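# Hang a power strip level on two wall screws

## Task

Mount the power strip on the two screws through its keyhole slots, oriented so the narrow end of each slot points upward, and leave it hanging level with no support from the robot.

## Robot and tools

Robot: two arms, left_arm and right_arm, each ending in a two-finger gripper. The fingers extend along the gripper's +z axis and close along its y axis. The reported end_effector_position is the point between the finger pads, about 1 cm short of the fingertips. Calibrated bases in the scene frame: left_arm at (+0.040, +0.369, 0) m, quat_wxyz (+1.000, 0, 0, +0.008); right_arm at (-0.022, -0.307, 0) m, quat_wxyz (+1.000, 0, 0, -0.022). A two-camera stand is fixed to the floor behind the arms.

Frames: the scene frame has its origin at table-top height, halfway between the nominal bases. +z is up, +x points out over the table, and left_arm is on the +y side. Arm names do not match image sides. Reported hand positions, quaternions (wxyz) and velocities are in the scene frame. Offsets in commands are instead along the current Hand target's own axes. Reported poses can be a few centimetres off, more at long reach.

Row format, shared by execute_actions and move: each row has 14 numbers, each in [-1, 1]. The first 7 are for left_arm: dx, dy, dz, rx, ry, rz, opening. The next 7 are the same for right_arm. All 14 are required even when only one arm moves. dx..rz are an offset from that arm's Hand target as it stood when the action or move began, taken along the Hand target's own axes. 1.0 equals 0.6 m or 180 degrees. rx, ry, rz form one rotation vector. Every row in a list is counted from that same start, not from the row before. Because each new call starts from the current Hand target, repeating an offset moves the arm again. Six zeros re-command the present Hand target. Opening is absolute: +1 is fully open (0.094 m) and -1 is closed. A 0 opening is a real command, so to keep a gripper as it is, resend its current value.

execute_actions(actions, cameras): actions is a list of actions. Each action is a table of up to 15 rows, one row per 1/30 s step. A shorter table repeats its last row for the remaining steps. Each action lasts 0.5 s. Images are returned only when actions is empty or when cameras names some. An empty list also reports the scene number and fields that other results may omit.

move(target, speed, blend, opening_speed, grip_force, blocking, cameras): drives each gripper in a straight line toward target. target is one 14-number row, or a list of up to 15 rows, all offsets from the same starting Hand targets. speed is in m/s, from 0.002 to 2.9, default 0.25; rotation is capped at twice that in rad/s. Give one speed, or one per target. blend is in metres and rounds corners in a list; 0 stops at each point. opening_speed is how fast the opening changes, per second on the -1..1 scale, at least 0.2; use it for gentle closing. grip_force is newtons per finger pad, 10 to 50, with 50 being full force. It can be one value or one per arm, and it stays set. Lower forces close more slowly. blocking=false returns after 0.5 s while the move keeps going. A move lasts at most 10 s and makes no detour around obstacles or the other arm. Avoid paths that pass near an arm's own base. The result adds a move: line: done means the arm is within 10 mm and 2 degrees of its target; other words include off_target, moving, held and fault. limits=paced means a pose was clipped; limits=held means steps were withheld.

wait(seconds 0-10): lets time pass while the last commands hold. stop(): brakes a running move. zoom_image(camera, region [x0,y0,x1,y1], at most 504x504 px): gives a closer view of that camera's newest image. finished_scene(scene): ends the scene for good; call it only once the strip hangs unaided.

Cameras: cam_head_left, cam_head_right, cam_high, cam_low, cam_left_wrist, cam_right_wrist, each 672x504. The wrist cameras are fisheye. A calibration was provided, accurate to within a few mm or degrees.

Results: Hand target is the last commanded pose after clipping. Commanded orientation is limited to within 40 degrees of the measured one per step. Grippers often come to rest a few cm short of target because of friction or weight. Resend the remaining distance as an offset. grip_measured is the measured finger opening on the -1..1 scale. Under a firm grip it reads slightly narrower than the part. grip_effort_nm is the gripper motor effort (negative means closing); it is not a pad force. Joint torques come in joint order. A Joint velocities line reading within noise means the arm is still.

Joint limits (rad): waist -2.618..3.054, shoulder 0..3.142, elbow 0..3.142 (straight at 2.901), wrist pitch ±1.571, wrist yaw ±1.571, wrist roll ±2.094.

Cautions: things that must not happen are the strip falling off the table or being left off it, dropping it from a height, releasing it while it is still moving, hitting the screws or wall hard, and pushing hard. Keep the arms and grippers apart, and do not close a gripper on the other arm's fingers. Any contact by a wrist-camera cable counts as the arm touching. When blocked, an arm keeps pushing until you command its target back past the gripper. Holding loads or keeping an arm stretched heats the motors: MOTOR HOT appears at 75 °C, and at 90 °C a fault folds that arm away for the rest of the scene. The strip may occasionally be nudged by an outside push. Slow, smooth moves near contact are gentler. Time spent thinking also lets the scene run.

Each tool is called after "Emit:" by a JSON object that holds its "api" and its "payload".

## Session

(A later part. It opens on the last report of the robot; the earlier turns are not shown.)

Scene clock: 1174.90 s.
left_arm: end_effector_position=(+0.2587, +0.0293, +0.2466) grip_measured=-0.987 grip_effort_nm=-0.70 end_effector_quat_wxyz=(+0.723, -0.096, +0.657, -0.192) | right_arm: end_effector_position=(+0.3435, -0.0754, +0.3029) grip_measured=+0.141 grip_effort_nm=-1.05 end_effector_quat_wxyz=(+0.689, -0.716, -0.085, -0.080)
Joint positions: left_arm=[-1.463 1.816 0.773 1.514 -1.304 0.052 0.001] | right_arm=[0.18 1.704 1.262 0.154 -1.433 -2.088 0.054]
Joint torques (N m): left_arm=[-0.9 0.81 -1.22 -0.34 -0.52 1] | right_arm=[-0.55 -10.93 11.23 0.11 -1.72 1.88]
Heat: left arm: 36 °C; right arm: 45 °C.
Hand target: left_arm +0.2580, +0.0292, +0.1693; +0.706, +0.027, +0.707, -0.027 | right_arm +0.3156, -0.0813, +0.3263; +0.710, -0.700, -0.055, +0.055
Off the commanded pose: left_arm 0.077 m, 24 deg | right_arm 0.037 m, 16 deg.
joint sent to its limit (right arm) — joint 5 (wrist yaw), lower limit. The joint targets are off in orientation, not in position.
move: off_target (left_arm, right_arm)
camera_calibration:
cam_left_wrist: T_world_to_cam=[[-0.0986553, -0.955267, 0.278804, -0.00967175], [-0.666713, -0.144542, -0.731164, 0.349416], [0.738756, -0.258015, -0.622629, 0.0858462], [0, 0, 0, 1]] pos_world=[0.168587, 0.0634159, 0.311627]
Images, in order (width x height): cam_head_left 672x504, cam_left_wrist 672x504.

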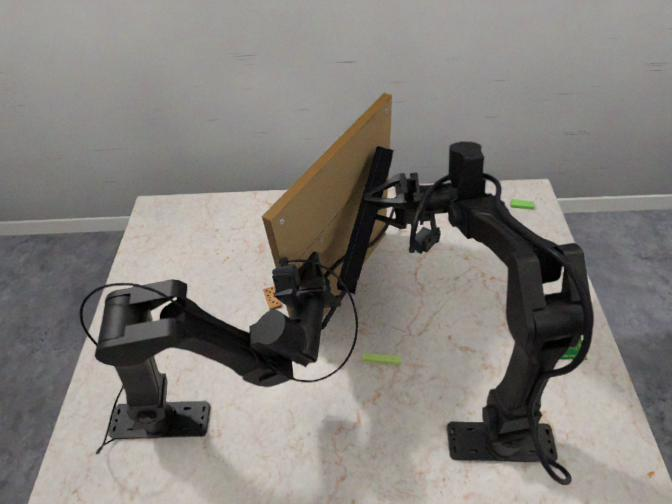

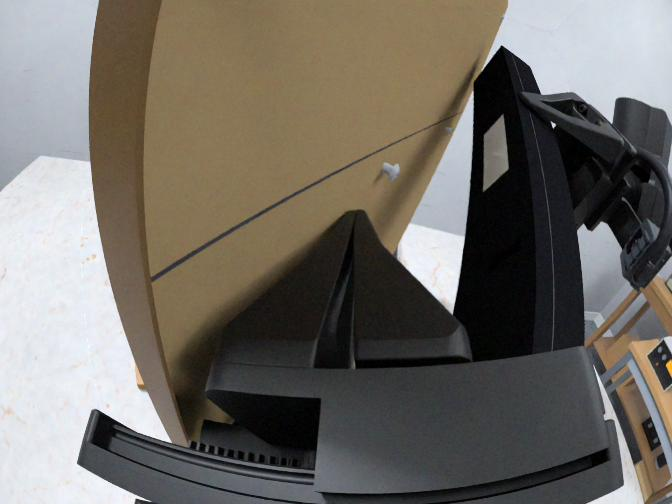

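Emit:
{"api": "move", "payload": {"target": [0,0,0,0,0,0,-1,0.02,-0.02,0.02,0,0,0.1,-0.6], "speed": 0.1, "cameras": ["cam_left_wrist","cam_head_left"]}}

Emit:
{"api": "zoom_image", "payload": {"camera": "cam_head_left", "region": [230, 140, 410, 310]}}

Scene clock: 1195.20 s.
left_arm: end_effector_position=(+0.2588, +0.0296, +0.2457) grip_measured=-0.987 grip_effort_nm=-0.70 end_effector_quat_wxyz=(+0.723, -0.096, +0.657, -0.189) | right_arm: end_effector_position=(+0.3459, -0.0715, +0.3016) grip_measured=+0.232 grip_effort_nm=-1.06 end_effector_quat_wxyz=(+0.688, -0.725, -0.038, -0.017)
Joint positions: left_arm=[-1.463 1.818 0.773 1.514 -1.308 0.054 0.001] | right_arm=[0.188 1.738 1.346 -0.042 -1.444 -2.079 0.058]
Joint torques (N m): left_arm=[-0.92 0.88 -1.16 -0.34 -0.49 0.99] | right_arm=[0.9 -9.31 17.22 -0.31 -1.56 3.17]
Heat: left arm: 34 °C; right arm: 47 °C.
Hand target: left_arm +0.2580, +0.0292, +0.1694; +0.706, +0.027, +0.707, -0.027 | right_arm +0.3257, -0.0677, +0.3384; +0.692, -0.700, +0.055, +0.166
Off the commanded pose: left_arm 0.076 m, 24 deg | right_arm 0.042 m, 24 deg.
move: off_target (left_arm, right_arm)
camera_calibration:
cam_left_wrist: T_world_to_cam=[[-0.095113, -0.956476, 0.275876, -0.00927412], [-0.667379, -0.144359, -0.730593, 0.349003], [0.73862, -0.253602, -0.624601, 0.0856243], [0, 0, 0, 1]] pos_world=[0.168791, 0.0632259, 0.311018]
Images, in order (width x height): cam_head_left 672x504, cam_left_wrist 672x504.

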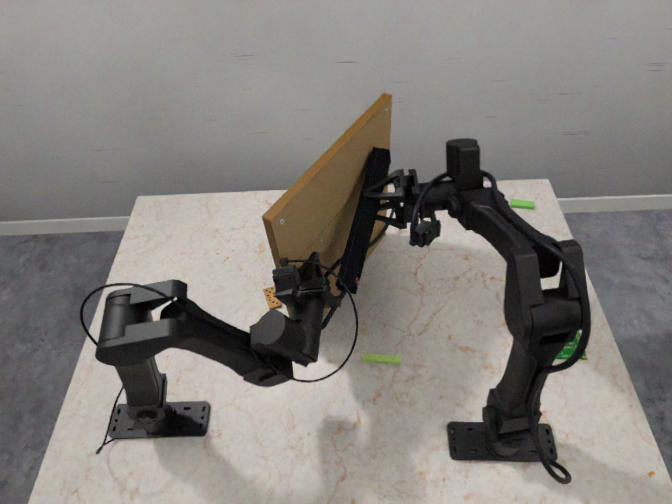

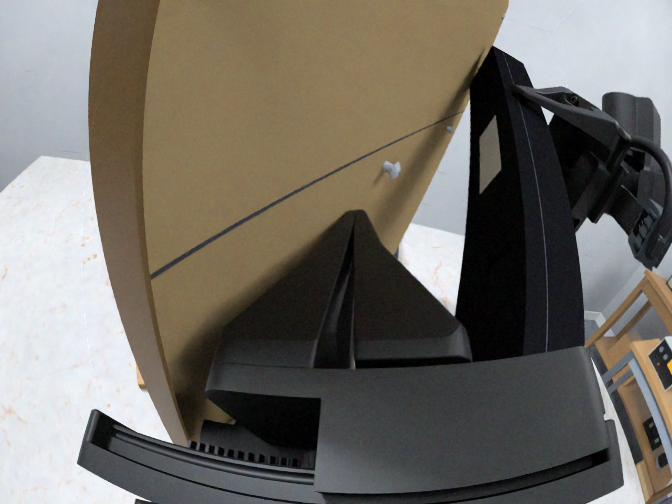

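Scaled by 2.800 from the camera's 672x504 image, which has a finer 960x720 frame.

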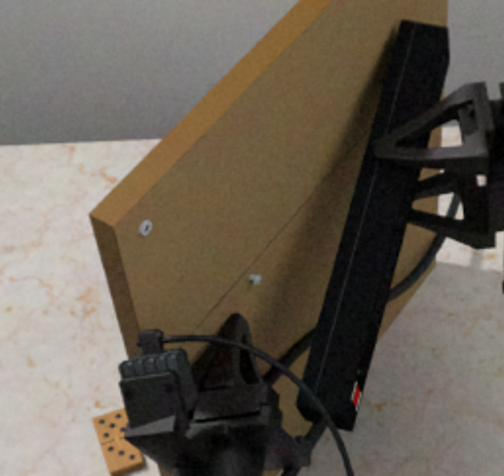

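Emit:
{"api": "move", "payload": {"target": [-0.1,0,0,0,0,0,-1,0,0,0,0,0,0,-0.6], "speed": 0.08, "cameras": ["cam_left_wrist","cam_head_left"]}}

Emit:
{"api": "zoom_image", "payload": {"camera": "cam_head_left", "region": [230, 140, 410, 310]}}

Scene clock: 1205.90 s.
left_arm: end_effector_position=(+0.2561, +0.0336, +0.2788) grip_measured=-0.987 grip_effort_nm=-0.70 end_effector_quat_wxyz=(+0.736, -0.071, +0.655, -0.156) | right_arm: end_effector_position=(+0.3479, -0.0713, +0.3102) grip_measured=+0.233 grip_effort_nm=-1.05 end_effector_quat_wxyz=(+0.683, -0.730, -0.011, +0.007)
Joint positions: left_arm=[-1.471 1.745 0.813 1.488 -1.316 0.225 0.001] | right_arm=[0.188 1.746 1.419 -0.184 -1.436 -2.083 0.058]
Joint torques (N m): left_arm=[-0.44 -2.73 1.95 -0.81 -0.46 0.7] | right_arm=[0.9 -8.4 15.05 -0.04 -1.82 2.54]
Heat: left arm: 34 °C; right arm: 49 °C.
Hand target: left_arm +0.2581, +0.0292, +0.2292; +0.706, +0.027, +0.707, -0.027 | right_arm +0.3257, -0.0677, +0.3384; +0.692, -0.700, +0.055, +0.166
Off the commanded pose: left_arm 0.050 m, 20 deg | right_arm 0.036 m, 20 deg.
move: off_target (left_arm, right_arm)
camera_calibration:
cam_left_wrist: T_world_to_cam=[[-0.0797942, -0.977471, 0.195404, 0.00438079], [-0.646785, -0.0983906, -0.756299, 0.372229], [0.758486, -0.186732, -0.624363, 0.101981], [0, 0, 0, 1]] pos_world=[0.163751, 0.059949, 0.344333]
Images, in order (width x height): cam_head_left 672x504, cam_left_wrist 672x504.

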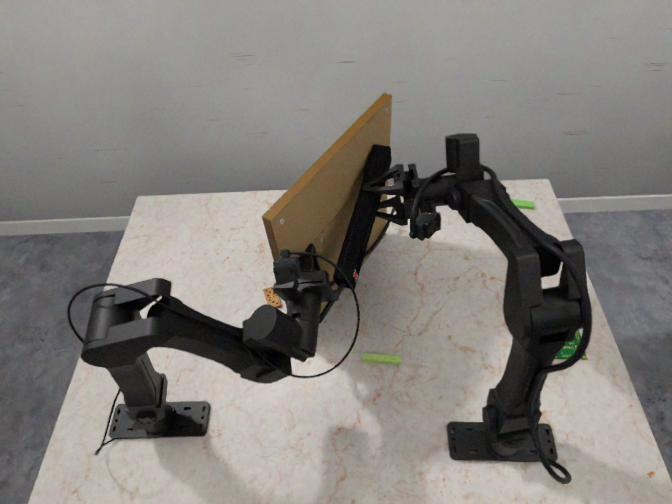

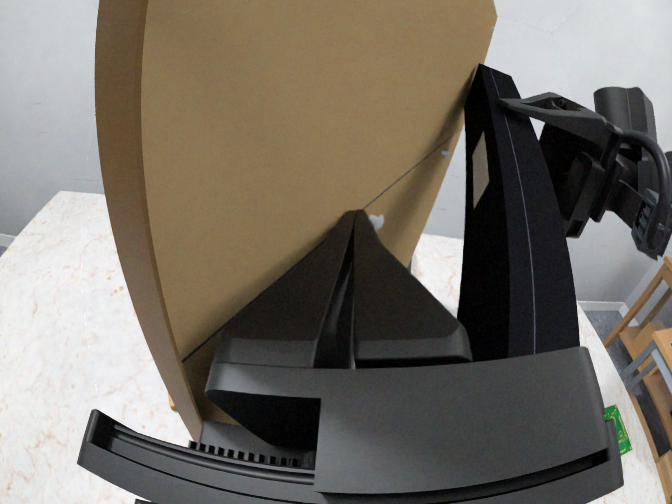

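Scaled by 2.800 from the camera's 672x504 image, which has a finer 960x720 frame.

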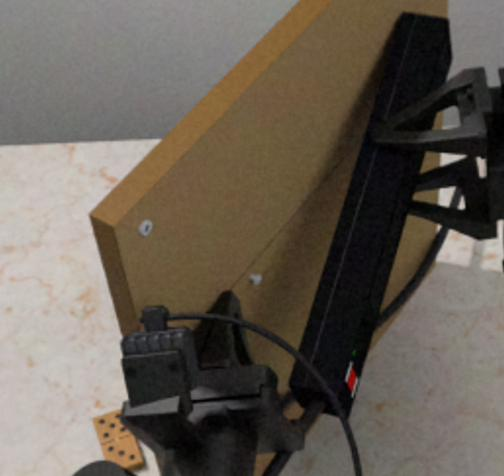

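Emit:
{"api": "execute_actions", "payload": {"actions": []}}

Emit:
{"api": "zoom_image", "payload": {"camera": "cam_head_left", "region": [230, 140, 470, 310]}}

Emit:
{"api": "zoom_image", "payload": {"camera": "cam_high", "region": [250, 120, 500, 330]}}

Scene clock: 1251.27 s.
left_arm: end_effector_position=(+0.2561, +0.0336, +0.2788) grip_measured=-0.987 grip_effort_nm=-0.70 end_effector_quat_wxyz=(+0.736, -0.071, +0.655, -0.155) | right_arm: end_effector_position=(+0.3479, -0.0713, +0.3102) grip_measured=+0.233 grip_effort_nm=-1.05 end_effector_quat_wxyz=(+0.683, -0.730, -0.011, +0.007)
Joint positions: left_arm=[-1.471 1.745 0.814 1.488 -1.317 0.226 0.001] | right_arm=[0.188 1.746 1.419 -0.184 -1.436 -2.083 0.058]
Joint velocities: within noise
Joint torques (N m): left_arm=[-0.51 -2.74 1.98 -0.79 -0.48 0.67] | right_arm=[0.85 -8.35 14.72 -0.07 -1.8 2.54]
Heat: left arm: 33 °C; right arm: 48 °C.
Hand target: left_arm +0.2581, +0.0291, +0.2292; +0.706, +0.028, +0.707, -0.027 | right_arm +0.3257, -0.0677, +0.3384; +0.692, -0.700, +0.055, +0.166
Tool commands: left_gripper/opening=-1.0 right_gripper/opening=-0.6
Off the commanded pose: left_arm 0.050 m, 20 deg | right_arm 0.036 m, 20 deg.
camera_calibration:
cam_left_wrist: T_world_to_cam=[[-0.0792162, -0.977886, 0.193557, 0.00473582], [-0.646711, -0.0973479, -0.756497, 0.372277], [0.75861, -0.185102, -0.624698, 0.102001], [0, 0, 0, 1]] pos_world=[0.163752, 0.0597522, 0.34443]
cam_right_wrist: T_world_to_cam=[[0.0878339, 0.13632, 0.986763, -0.320757], [0.757975, -0.651893, 0.0225895, -0.319043], [0.646343, 0.745957, -0.160586, -0.00488538], [0, 0, 0, 1]] pos_world=[0.273157, -0.160612, 0.322934]

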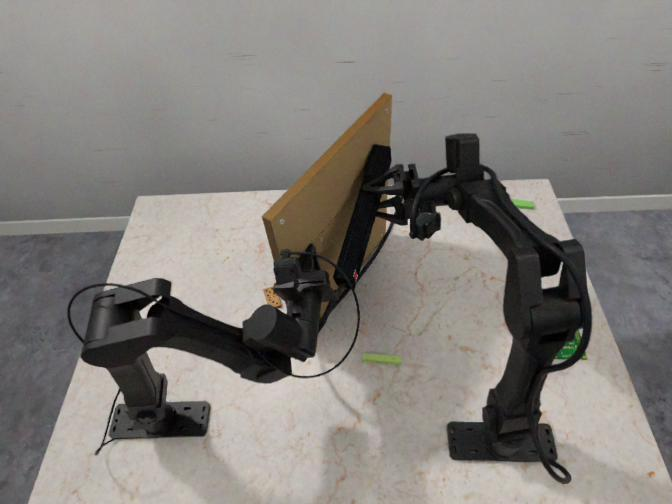

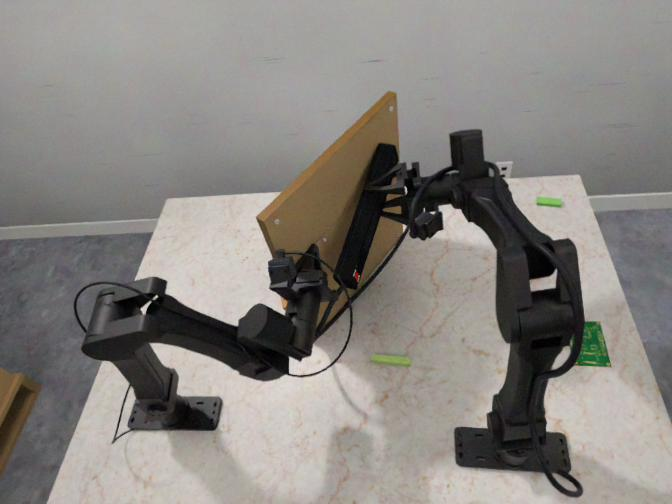

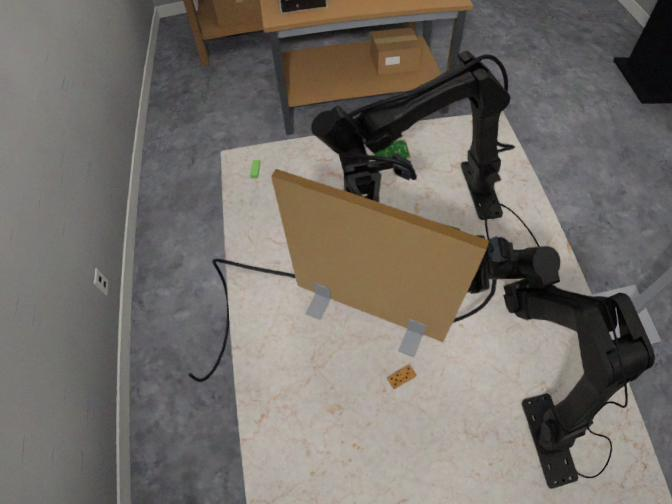

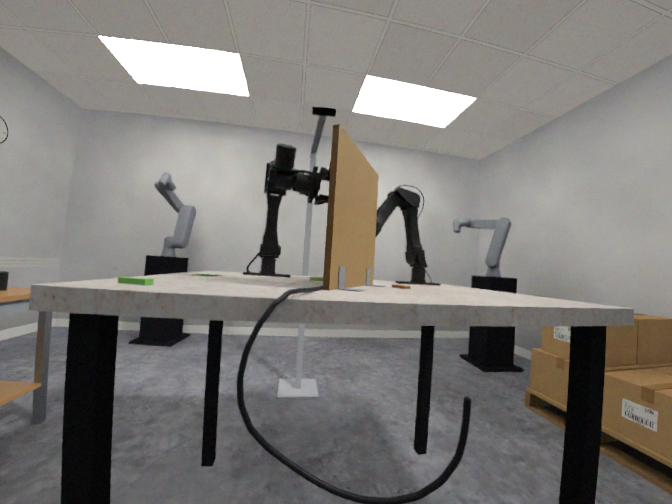

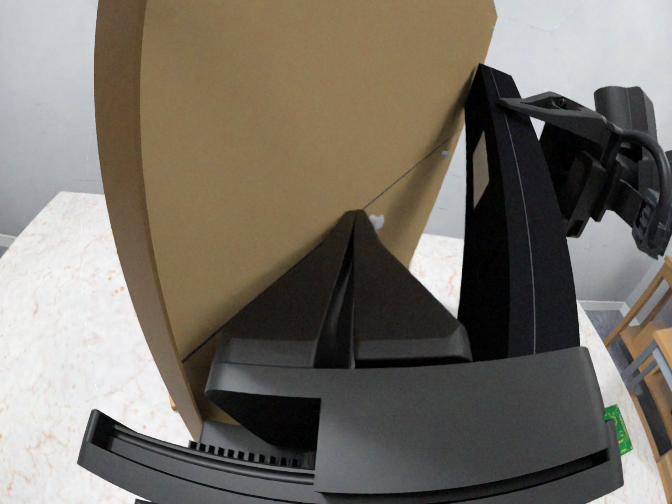

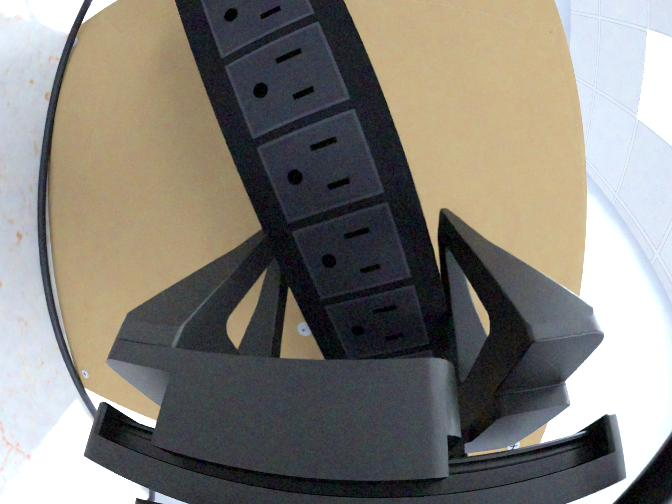

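Scaled by 2.100 from the camera's 672x504 image, which has a finer 960x720 frame.

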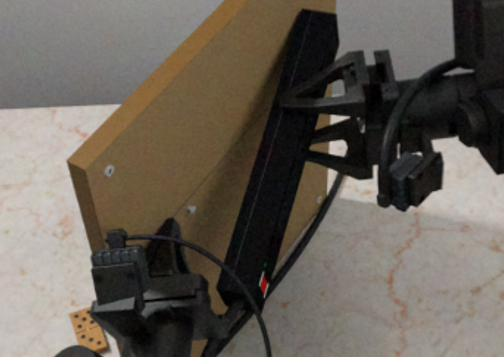

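Scaled by 2.016 from the camera's 672x504 image, which has a finer 960x720 frame.

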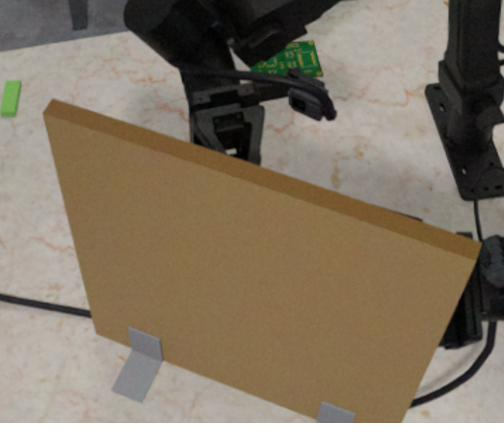

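Emit:
{"api": "move", "payload": {"target": [0,0,-0.12,0,0,0,-1, 0,0,0,0,0,0,-0.6], "speed": 0.12, "cameras": ["cam_head_left","cam_left_wrist","cam_right_wrist"]}}

Emit:
{"api": "zoom_image", "payload": {"camera": "cam_head_left", "region": [230, 140, 470, 310]}}

Scene clock: 1279.87 s.
left_arm: end_effector_position=(+0.1856, +0.0338, +0.2377) grip_measured=-0.987 grip_effort_nm=-0.69 end_effector_quat_wxyz=(+0.704, +0.018, +0.708, -0.054) | right_arm: end_effector_position=(+0.3460, -0.0711, +0.3295) grip_measured=+0.160 grip_effort_nm=-1.02 end_effector_quat_wxyz=(+0.686, -0.720, +0.055, +0.092)
Joint positions: left_arm=[-1.696 1.778 0.781 1.513 -1.579 0.465 0.001] | right_arm=[0.187 1.752 1.475 -0.189 -1.475 -1.825 0.055]
Joint torques (N m): left_arm=[0.14 -4.93 3.08 0.94 0.22 0.08] | right_arm=[1.14 -9.11 8.32 0.69 -1.35 0.74]
Heat: left arm: 33 °C; right arm: 49 °C.
Hand target: left_arm +0.1863, +0.0347, +0.2293; +0.706, +0.028, +0.707, -0.027 | right_arm +0.3255, -0.0677, +0.3385; +0.692, -0.700, +0.055, +0.166
Off the commanded pose: left_arm 0.008 m, 3 deg | right_arm 0.022 m, 9 deg.
joint sent to its limit (left arm) — joint 5 (wrist yaw), lower limit. The joint targets still meet the commanded pose.
joint sent to its limit (right arm) — joint 5 (wrist yaw), lower limit. The joint targets still meet the commanded pose.
move: off_target (left_arm, right_arm)
camera_calibration:
cam_left_wrist: T_world_to_cam=[[-0.0570915, -0.995643, -0.0737317, 0.0673473], [-0.725748, 0.0921032, -0.681768, 0.286179], [0.685588, 0.0145875, -0.727844, 0.16104], [0, 0, 0, 1]] pos_world=[0.101132, 0.0383466, 0.317285]
cam_right_wrist: T_world_to_cam=[[0.294295, 0.126749, 0.947272, -0.398825], [0.756782, -0.636227, -0.149984, -0.259544], [0.58367, 0.761019, -0.28316, 0.0623753], [0, 0, 0, 1]] pos_world=[0.277384, -0.162047, 0.35653]
Images, in order (width x height): cam_head_left 672x504, cam_left_wrist 672x504, cam_right_wrist 672x504.

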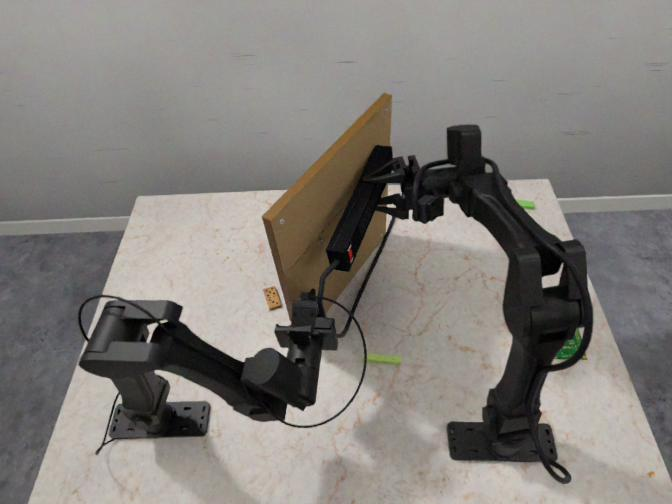

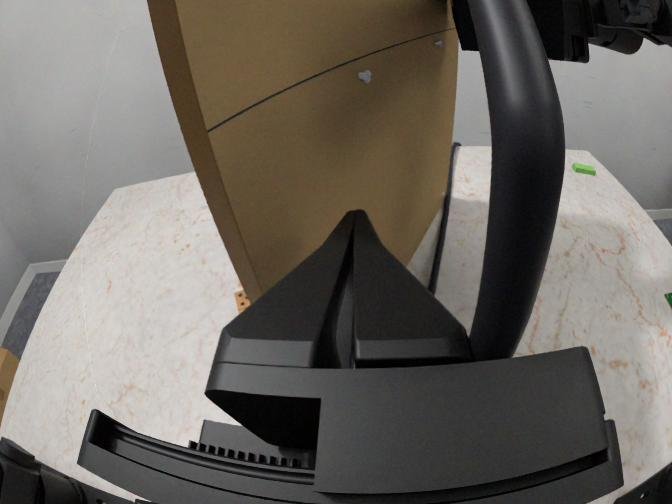

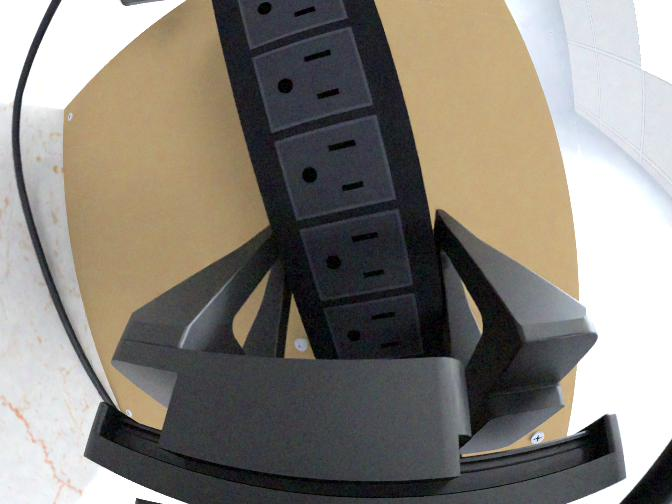

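Scaled by 2.100 from the camera's 672x504 image, which has a finer 960x720 frame.

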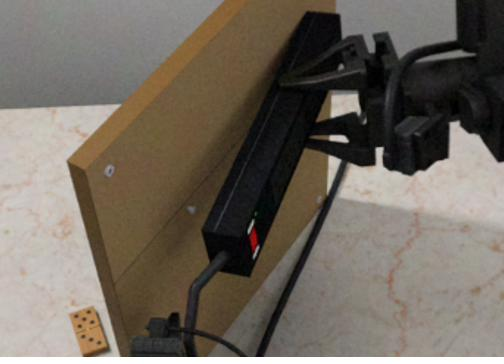

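Emit:
{"api": "move", "payload": {"target": [0,0,-0.06,0,0,0,-1, 0,0,0,0,0,0,-0.6], "speed": 0.1, "cameras": ["cam_head_left","cam_right_wrist"]}}

Emit:
{"api": "zoom_image", "payload": {"camera": "cam_head_left", "region": [230, 140, 470, 310]}}

Scene clock: 1287.97 s.
left_arm: end_effector_position=(+0.1513, +0.0335, +0.2253) grip_measured=-0.987 grip_effort_nm=-0.69 end_effector_quat_wxyz=(+0.702, +0.077, +0.704, -0.072) | right_arm: end_effector_position=(+0.3430, -0.0712, +0.3311) grip_measured=+0.156 grip_effort_nm=-1.05 end_effector_quat_wxyz=(+0.686, -0.717, +0.058, +0.108)
Joint positions: left_arm=[-1.806 1.756 0.702 1.513 -1.58 0.466 0.001] | right_arm=[0.187 1.752 1.475 -0.188 -1.494 -1.799 0.054]
Joint torques (N m): left_arm=[-0.35 -7.54 3.3 1.09 0.2 0.02] | right_arm=[0.98 -9.13 8.1 0.8 -1.05 0.53]
Heat: left arm: 33 °C; right arm: 47 °C.
Hand target: left_arm +0.1504, +0.0375, +0.2294; +0.706, +0.028, +0.707, -0.027 | right_arm +0.3268, -0.0680, +0.3390; +0.687, -0.706, +0.058, +0.160 (not the last commanded pose)
Off the commanded pose: left_arm 0.006 m, 8 deg | right_arm 0.019 m, 7 deg.
joint sent to its limit (left arm) — joint 5 (wrist yaw), lower limit. The joint targets are off in orientation, not in position.
move: off_target (left_arm, right_arm)
camera_calibration:
cam_right_wrist: T_world_to_cam=[[0.317518, 0.125133, 0.93996, -0.40512], [0.762526, -0.622937, -0.174652, -0.249971], [0.563681, 0.772199, -0.293211, 0.075712], [0, 0, 0, 1]] pos_world=[0.276565, -0.163487, 0.359338]
Images, in order (width x height): cam_head_left 672x504, cam_right_wrist 672x504.

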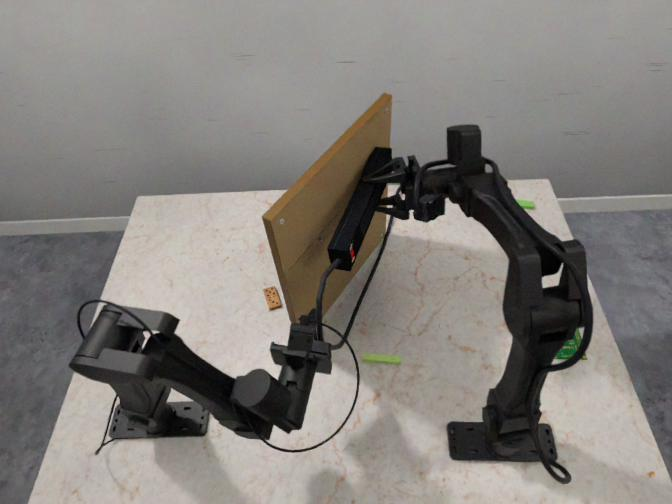

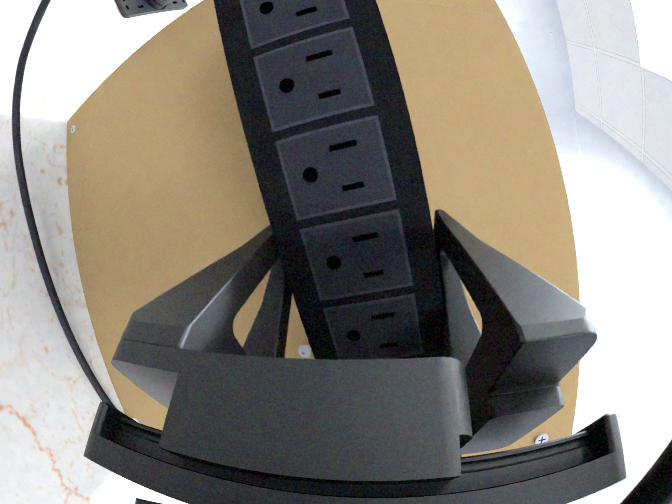

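Scaled by 2.100 from the camera's 672x504 image, which has a finer 960x720 frame.

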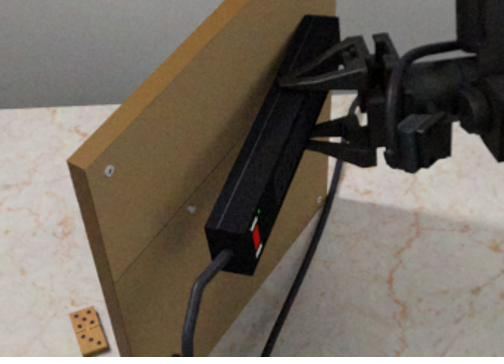

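Emit:
{"api": "move", "payload": {"target": [0,0,0,0,0,0,-1, 0.02,0.04,-0.013,0,0.08,0,-0.6], "speed": 0.1, "cameras": ["cam_head_left","cam_right_wrist"]}}

Emit:
{"api": "zoom_image", "payload": {"camera": "cam_head_left", "region": [230, 140, 470, 310]}}

Scene clock: 1326.53 s.
left_arm: end_effector_position=(+0.1513, +0.0335, +0.2253) grip_measured=-0.987 grip_effort_nm=-0.69 end_effector_quat_wxyz=(+0.702, +0.077, +0.704, -0.072) | right_arm: end_effector_position=(+0.3481, -0.0772, +0.2937) grip_measured=+0.143 grip_effort_nm=-1.05 end_effector_quat_wxyz=(-0.666, +0.728, -0.154, -0.059)
Joint positions: left_arm=[-1.806 1.756 0.702 1.513 -1.58 0.466 0.001] | right_arm=[0.187 1.642 1.234 0.017 -1.288 -1.651 0.054]
Joint torques (N m): left_arm=[-0.32 -7.54 3.34 1.11 0.2 0.01] | right_arm=[0.57 -11.93 7.05 1.26 -0.57 0.45]
Heat: left arm: 34 °C; right arm: 46 °C.
Hand target: left_arm +0.1504, +0.0375, +0.2294; +0.706, +0.028, +0.707, -0.027 | right_arm +0.3320, -0.0752, +0.3125; -0.674, +0.721, -0.144, -0.070
Off the commanded pose: left_arm 0.006 m, 8 deg | right_arm 0.025 m, 2 deg.
joint sent to its limit (left arm) — joint 5 (wrist yaw), lower limit. The joint targets are off in orientation, not in position.
move: off_target (left_arm, right_arm)
camera_calibration:
cam_right_wrist: T_world_to_cam=[[0.399316, 0.119783, 0.908955, -0.39055], [0.613056, -0.772062, -0.16758, -0.225709], [0.681696, 0.624158, -0.38173, 0.0398913], [0, 0, 0, 1]] pos_world=[0.267131, -0.152378, 0.332396]
Images, in order (width x height): cam_head_left 672x504, cam_right_wrist 672x504.

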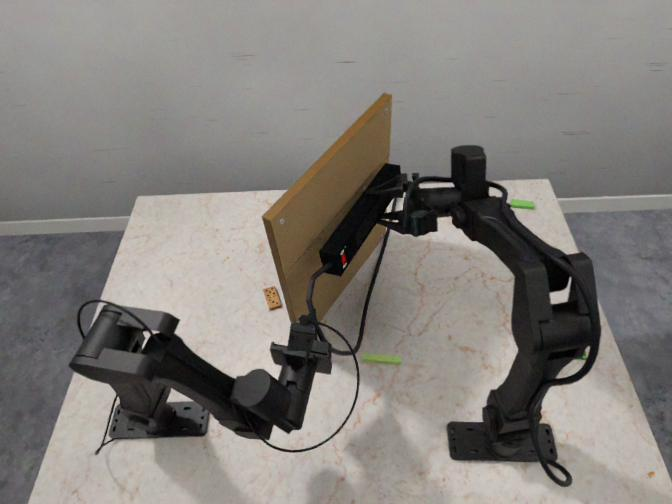

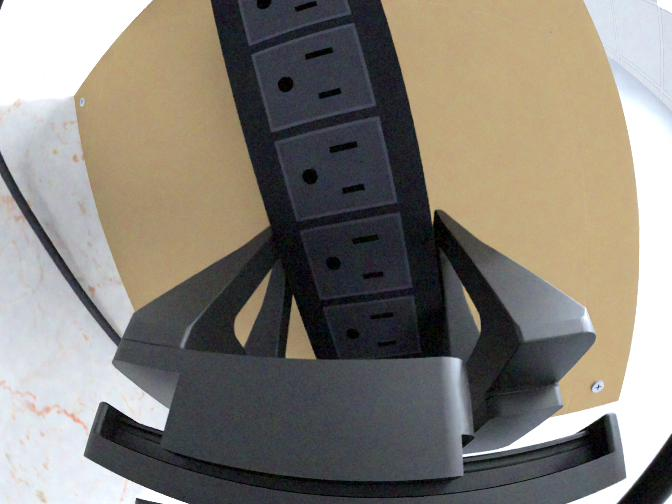

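Scaled by 2.100 from the camera's 672x504 image, which has a finer 960x720 frame.

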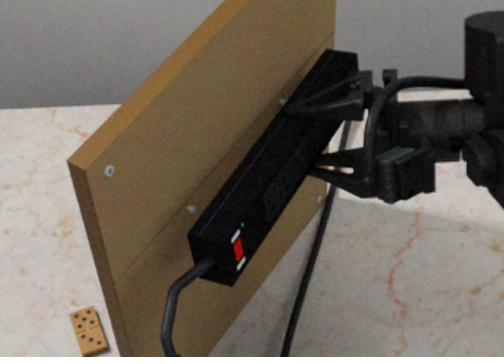

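Emit:
{"api": "move", "payload": {"target": [0,0,0,0,0,0,-1, 0.0,0.037,0,0,0.027,-0.012,-0.6], "speed": 0.1, "cameras": ["cam_head_left"]}}

Emit:
{"api": "zoom_image", "payload": {"camera": "cam_head_left", "region": [230, 140, 470, 310]}}

Scene clock: 1373.57 s.
left_arm: end_effector_position=(+0.1513, +0.0335, +0.2253) grip_measured=-0.987 grip_effort_nm=-0.69 end_effector_quat_wxyz=(+0.702, +0.077, +0.704, -0.072) | right_arm: end_effector_position=(+0.3403, -0.0811, +0.2734) grip_measured=+0.136 grip_effort_nm=-1.05 end_effector_quat_wxyz=(-0.659, +0.731, -0.175, -0.021)
Joint positions: left_arm=[-1.806 1.756 0.702 1.513 -1.58 0.466 0.001] | right_arm=[0.194 1.569 1.085 0.121 -1.195 -1.643 0.053]
Joint torques (N m): left_arm=[-0.35 -7.58 3.34 1.1 0.19 0.02] | right_arm=[1.32 -11.1 7.06 1.46 -0.52 0.38]
Heat: left arm: 33 °C; right arm: 46 °C.
Hand target: left_arm +0.1504, +0.0375, +0.2294; +0.706, +0.028, +0.707, -0.027 | right_arm +0.3254, -0.0764, +0.2913; -0.669, +0.726, -0.159, -0.027
Off the commanded pose: left_arm 0.006 m, 8 deg | right_arm 0.024 m, 2 deg.
joint sent to its limit (left arm) — joint 5 (wrist yaw), lower limit. The joint targets are off in orientation, not in position.
move: off_target (left_arm, right_arm)
Images, in order (width x height): cam_head_left 672x504.

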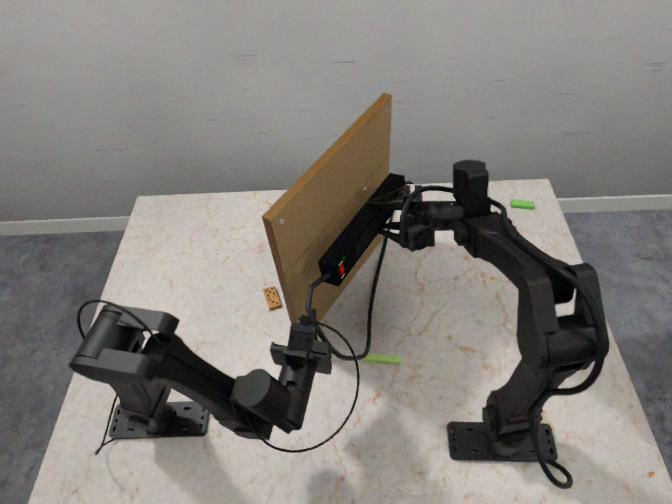

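Scaled by 2.100 from the camera's 672x504 image, which has a finer 960x720 frame.

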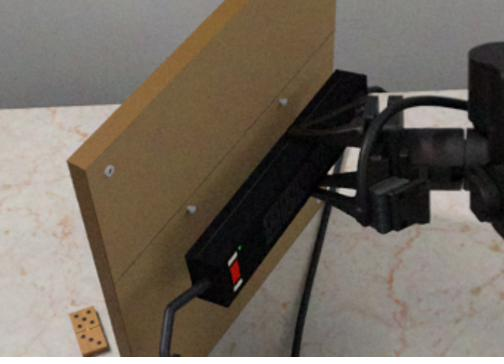

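Emit:
{"api": "wait", "payload": {"seconds": 0.1, "cameras": ["cam_left_wrist","cam_right_wrist"]}}

Emit:
{"api": "zoom_image", "payload": {"camera": "cam_left_wrist", "region": [250, 0, 500, 140]}}

Scene clock: 1389.50 s.
left_arm: end_effector_position=(+0.1513, +0.0335, +0.2253) grip_measured=-0.987 grip_effort_nm=-0.69 end_effector_quat_wxyz=(+0.702, +0.077, +0.704, -0.072) | right_arm: end_effector_position=(+0.3403, -0.0811, +0.2734) grip_measured=+0.136 grip_effort_nm=-1.05 end_effector_quat_wxyz=(-0.659, +0.731, -0.175, -0.021)
Joint positions: left_arm=[-1.806 1.756 0.702 1.513 -1.58 0.466 0.001] | right_arm=[0.194 1.569 1.085 0.121 -1.195 -1.643 0.053]
Joint torques (N m): left_arm=[-0.32 -7.57 3.38 1.09 0.2 0.02] | right_arm=[1.14 -10.86 7.09 1.41 -0.53 0.37]
Heat: left arm: 33 °C; right arm: 47 °C.
Hand target: left_arm +0.1504, +0.0375, +0.2294; +0.706, +0.028, +0.707, -0.027 | right_arm +0.3253, -0.0764, +0.2913; -0.669, +0.726, -0.159, -0.027
Tool commands: left_gripper/opening=-1.0 right_gripper/opening=-0.6
Off the commanded pose: left_arm 0.006 m, 8 deg | right_arm 0.024 m, 2 deg.
wait: 0.10 s; at rest from the start
camera_calibration:
cam_left_wrist: T_world_to_cam=[[-0.163602, -0.97785, -0.130549, 0.0925219], [-0.70311, 0.208401, -0.679857, 0.244946], [0.692005, -0.0194357, -0.721631, 0.174359], [0, 0, 0, 1]] pos_world=[0.0667037, 0.0428143, 0.30443]
cam_right_wrist: T_world_to_cam=[[0.38557, 0.113904, 0.915621, -0.366235], [0.552473, -0.823294, -0.13023, -0.221099], [0.738992, 0.556068, -0.380366, 0.0145697], [0, 0, 0, 1]] pos_world=[0.252593, -0.148416, 0.31208]
Images, in order (width x height): cam_left_wrist 672x504, cam_right_wrist 672x504.

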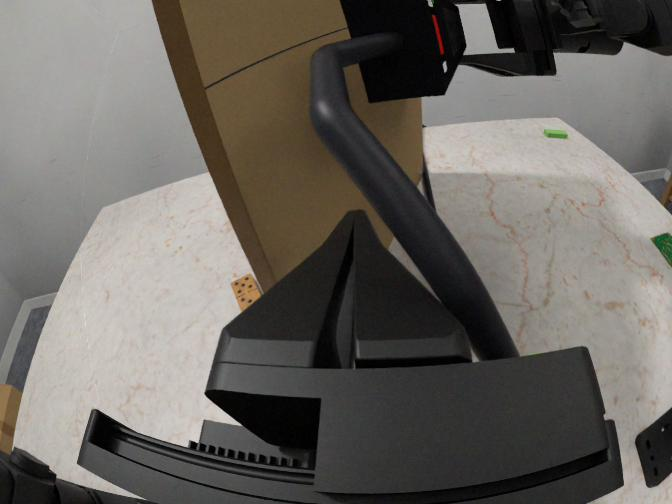

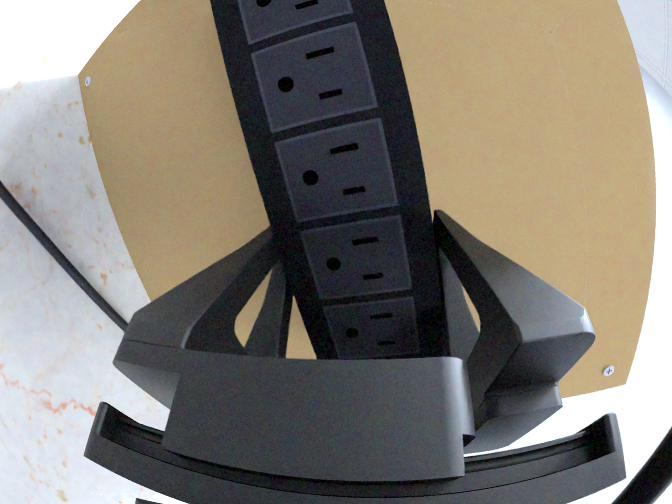

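Scaled by 2.016 from the camera's 672x504 image, which has a finer 960x720 frame.

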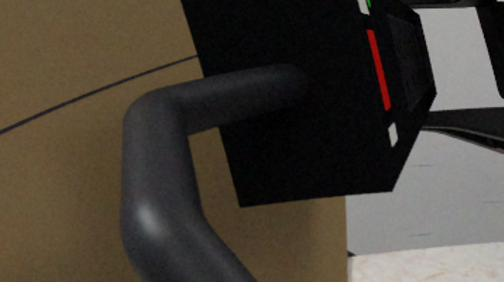

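Emit:
{"api": "move", "payload": {"target": [0,0,0,0,0,0,-1, 0.03,-0.006,0.038,0,0,0,-0.6], "speed": 0.08, "cameras": ["cam_head_left","cam_left_wrist"]}}

Emit:
{"api": "zoom_image", "payload": {"camera": "cam_head_left", "region": [230, 140, 470, 310]}}

Emit:
{"api": "zoom_image", "payload": {"camera": "cam_left_wrist", "region": [250, 0, 500, 140]}}

Scene clock: 1414.40 s.
left_arm: end_effector_position=(+0.1513, +0.0335, +0.2253) grip_measured=-0.987 grip_effort_nm=-0.69 end_effector_quat_wxyz=(+0.702, +0.077, +0.704, -0.072) | right_arm: end_effector_position=(+0.3475, -0.0640, +0.2749) grip_measured=+0.127 grip_effort_nm=-1.05 end_effector_quat_wxyz=(-0.661, +0.732, -0.168, -0.016)
Joint positions: left_arm=[-1.806 1.756 0.702 1.513 -1.58 0.466 0.001] | right_arm=[0.24 1.606 1.115 0.172 -1.155 -1.615 0.053]
Joint torques (N m): left_arm=[-0.34 -7.56 3.26 1.08 0.22 0.01] | right_arm=[0.95 -6.67 10.48 1.48 -0.44 0.42]
Heat: left arm: 33 °C; right arm: 47 °C.
Hand target: left_arm +0.1504, +0.0375, +0.2294; +0.706, +0.028, +0.707, -0.027 | right_arm +0.3473, -0.0574, +0.2879; -0.669, +0.726, -0.159, -0.027
Off the commanded pose: left_arm 0.006 m, 8 deg | right_arm 0.015 m, 2 deg.
joint sent to its limit (left arm) — joint 5 (wrist yaw), lower limit. The joint targets are off in orientation, not in position.
move: off_target (left_arm, right_arm)
camera_calibration:
cam_left_wrist: T_world_to_cam=[[-0.163602, -0.97785, -0.130549, 0.0925219], [-0.70311, 0.208401, -0.679857, 0.244946], [0.692005, -0.0194357, -0.721631, 0.174359], [0, 0, 0, 1]] pos_world=[0.0667037, 0.0428143, 0.30443]
Images, in order (width x height): cam_head_left 672x504, cam_left_wrist 672x504.

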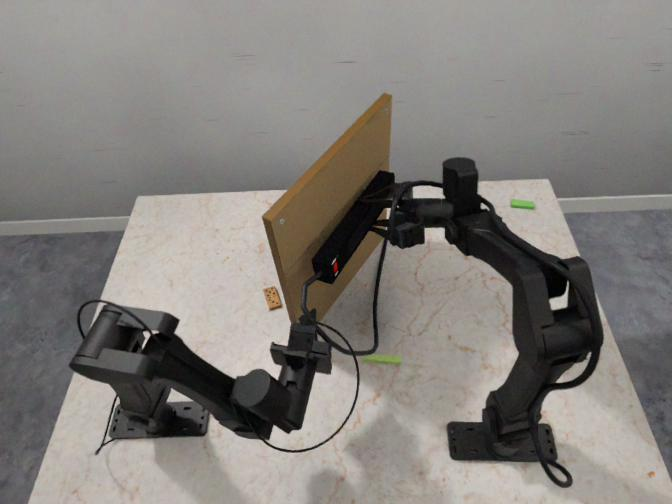

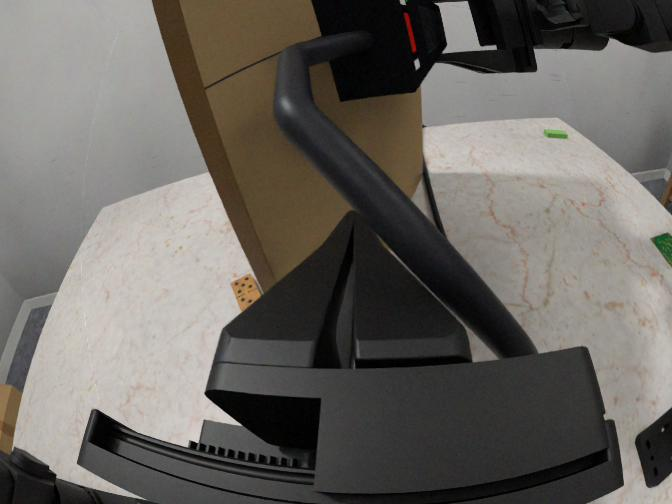

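Scaled by 2.100 from the camera's 672x504 image, which has a finer 960x720 frame.

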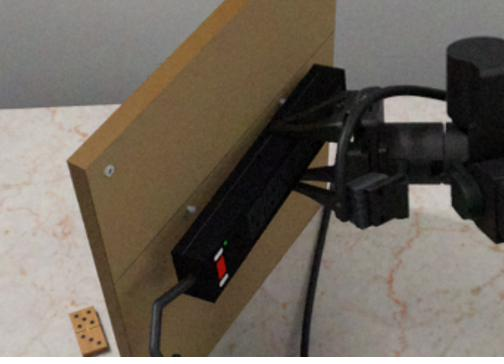

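Scaled by 2.016 from the camera's 672x504 image, which has a finer 960x720 frame.

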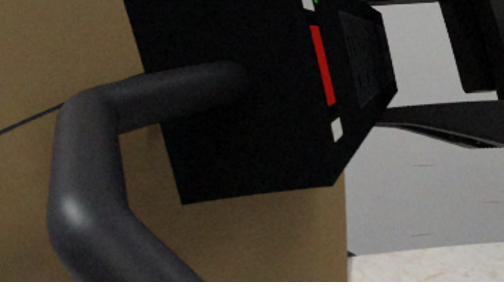

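Emit:
{"api": "move", "payload": {"target": [0,0,0,0,0,0,-1, 0.0,-0.02,-0.01,0,0.04,-0.024,-0.6], "speed": 0.08, "cameras": ["cam_head_left","cam_left_wrist"]}}

Emit:
{"api": "zoom_image", "payload": {"camera": "cam_head_left", "region": [230, 140, 470, 310]}}

Emit:
{"api": "zoom_image", "payload": {"camera": "cam_left_wrist", "region": [250, 0, 500, 140]}}

Scene clock: 1438.07 s.
left_arm: end_effector_position=(+0.1513, +0.0335, +0.2253) grip_measured=-0.987 grip_effort_nm=-0.69 end_effector_quat_wxyz=(+0.702, +0.077, +0.704, -0.072) | right_arm: end_effector_position=(+0.3615, -0.0668, +0.2774) grip_measured=+0.127 grip_effort_nm=-1.05 end_effector_quat_wxyz=(-0.648, +0.737, -0.190, +0.044)
Joint positions: left_arm=[-1.806 1.756 0.702 1.513 -1.58 0.466 0.001] | right_arm=[0.254 1.578 1.115 0.157 -1.02 -1.648 0.053]
Joint torques (N m): left_arm=[-0.35 -7.56 3.36 1.08 0.2 0.01] | right_arm=[1.2 -10.86 8.65 1.32 -0.4 0.22]
Heat: left arm: 33 °C; right arm: 47 °C.
Hand target: left_arm +0.1504, +0.0375, +0.2294; +0.706, +0.028, +0.707, -0.027 | right_arm +0.3494, -0.0625, +0.3000; -0.658, +0.732, -0.173, +0.044
Off the commanded pose: left_arm 0.006 m, 8 deg | right_arm 0.026 m, 2 deg.
joint sent to its limit (left arm) — joint 5 (wrist yaw), lower limit. The joint targets are off in orientation, not in position.
move: off_target (left_arm, right_arm)
camera_calibration:
cam_left_wrist: T_world_to_cam=[[-0.163602, -0.97785, -0.130549, 0.0925219], [-0.70311, 0.208401, -0.679857, 0.244946], [0.692005, -0.0194357, -0.721631, 0.174359], [0, 0, 0, 1]] pos_world=[0.0667037, 0.0428143, 0.30443]
Images, in order (width x height): cam_head_left 672x504, cam_left_wrist 672x504.

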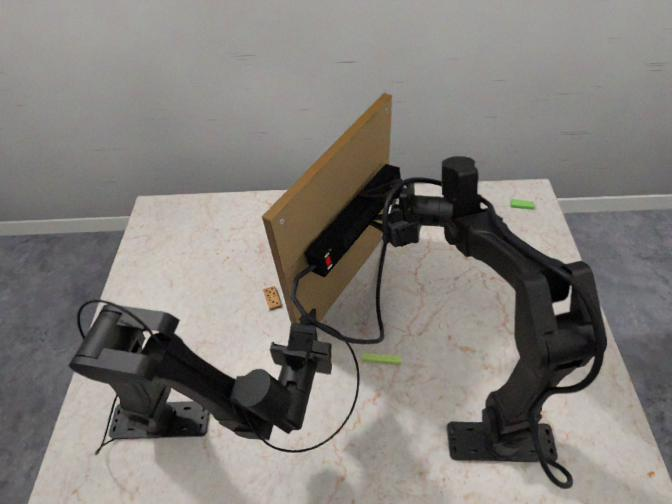

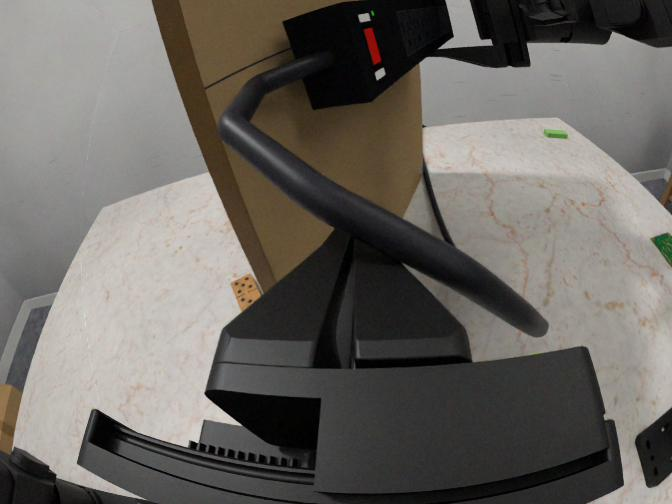

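Scaled by 2.100 from the camera's 672x504 image, which has a finer 960x720 frame.

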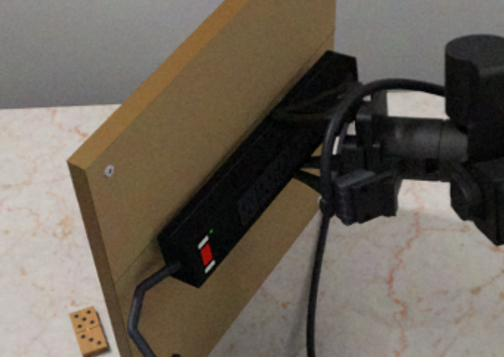

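Scaled by 2.016 from the camera's 672x504 image, which has a finer 960x720 frame.

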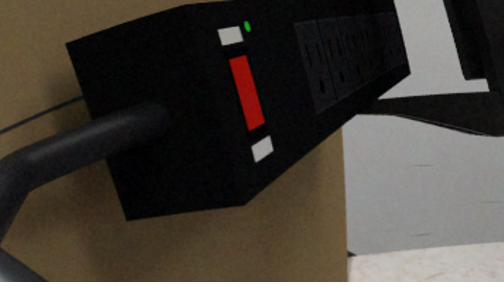

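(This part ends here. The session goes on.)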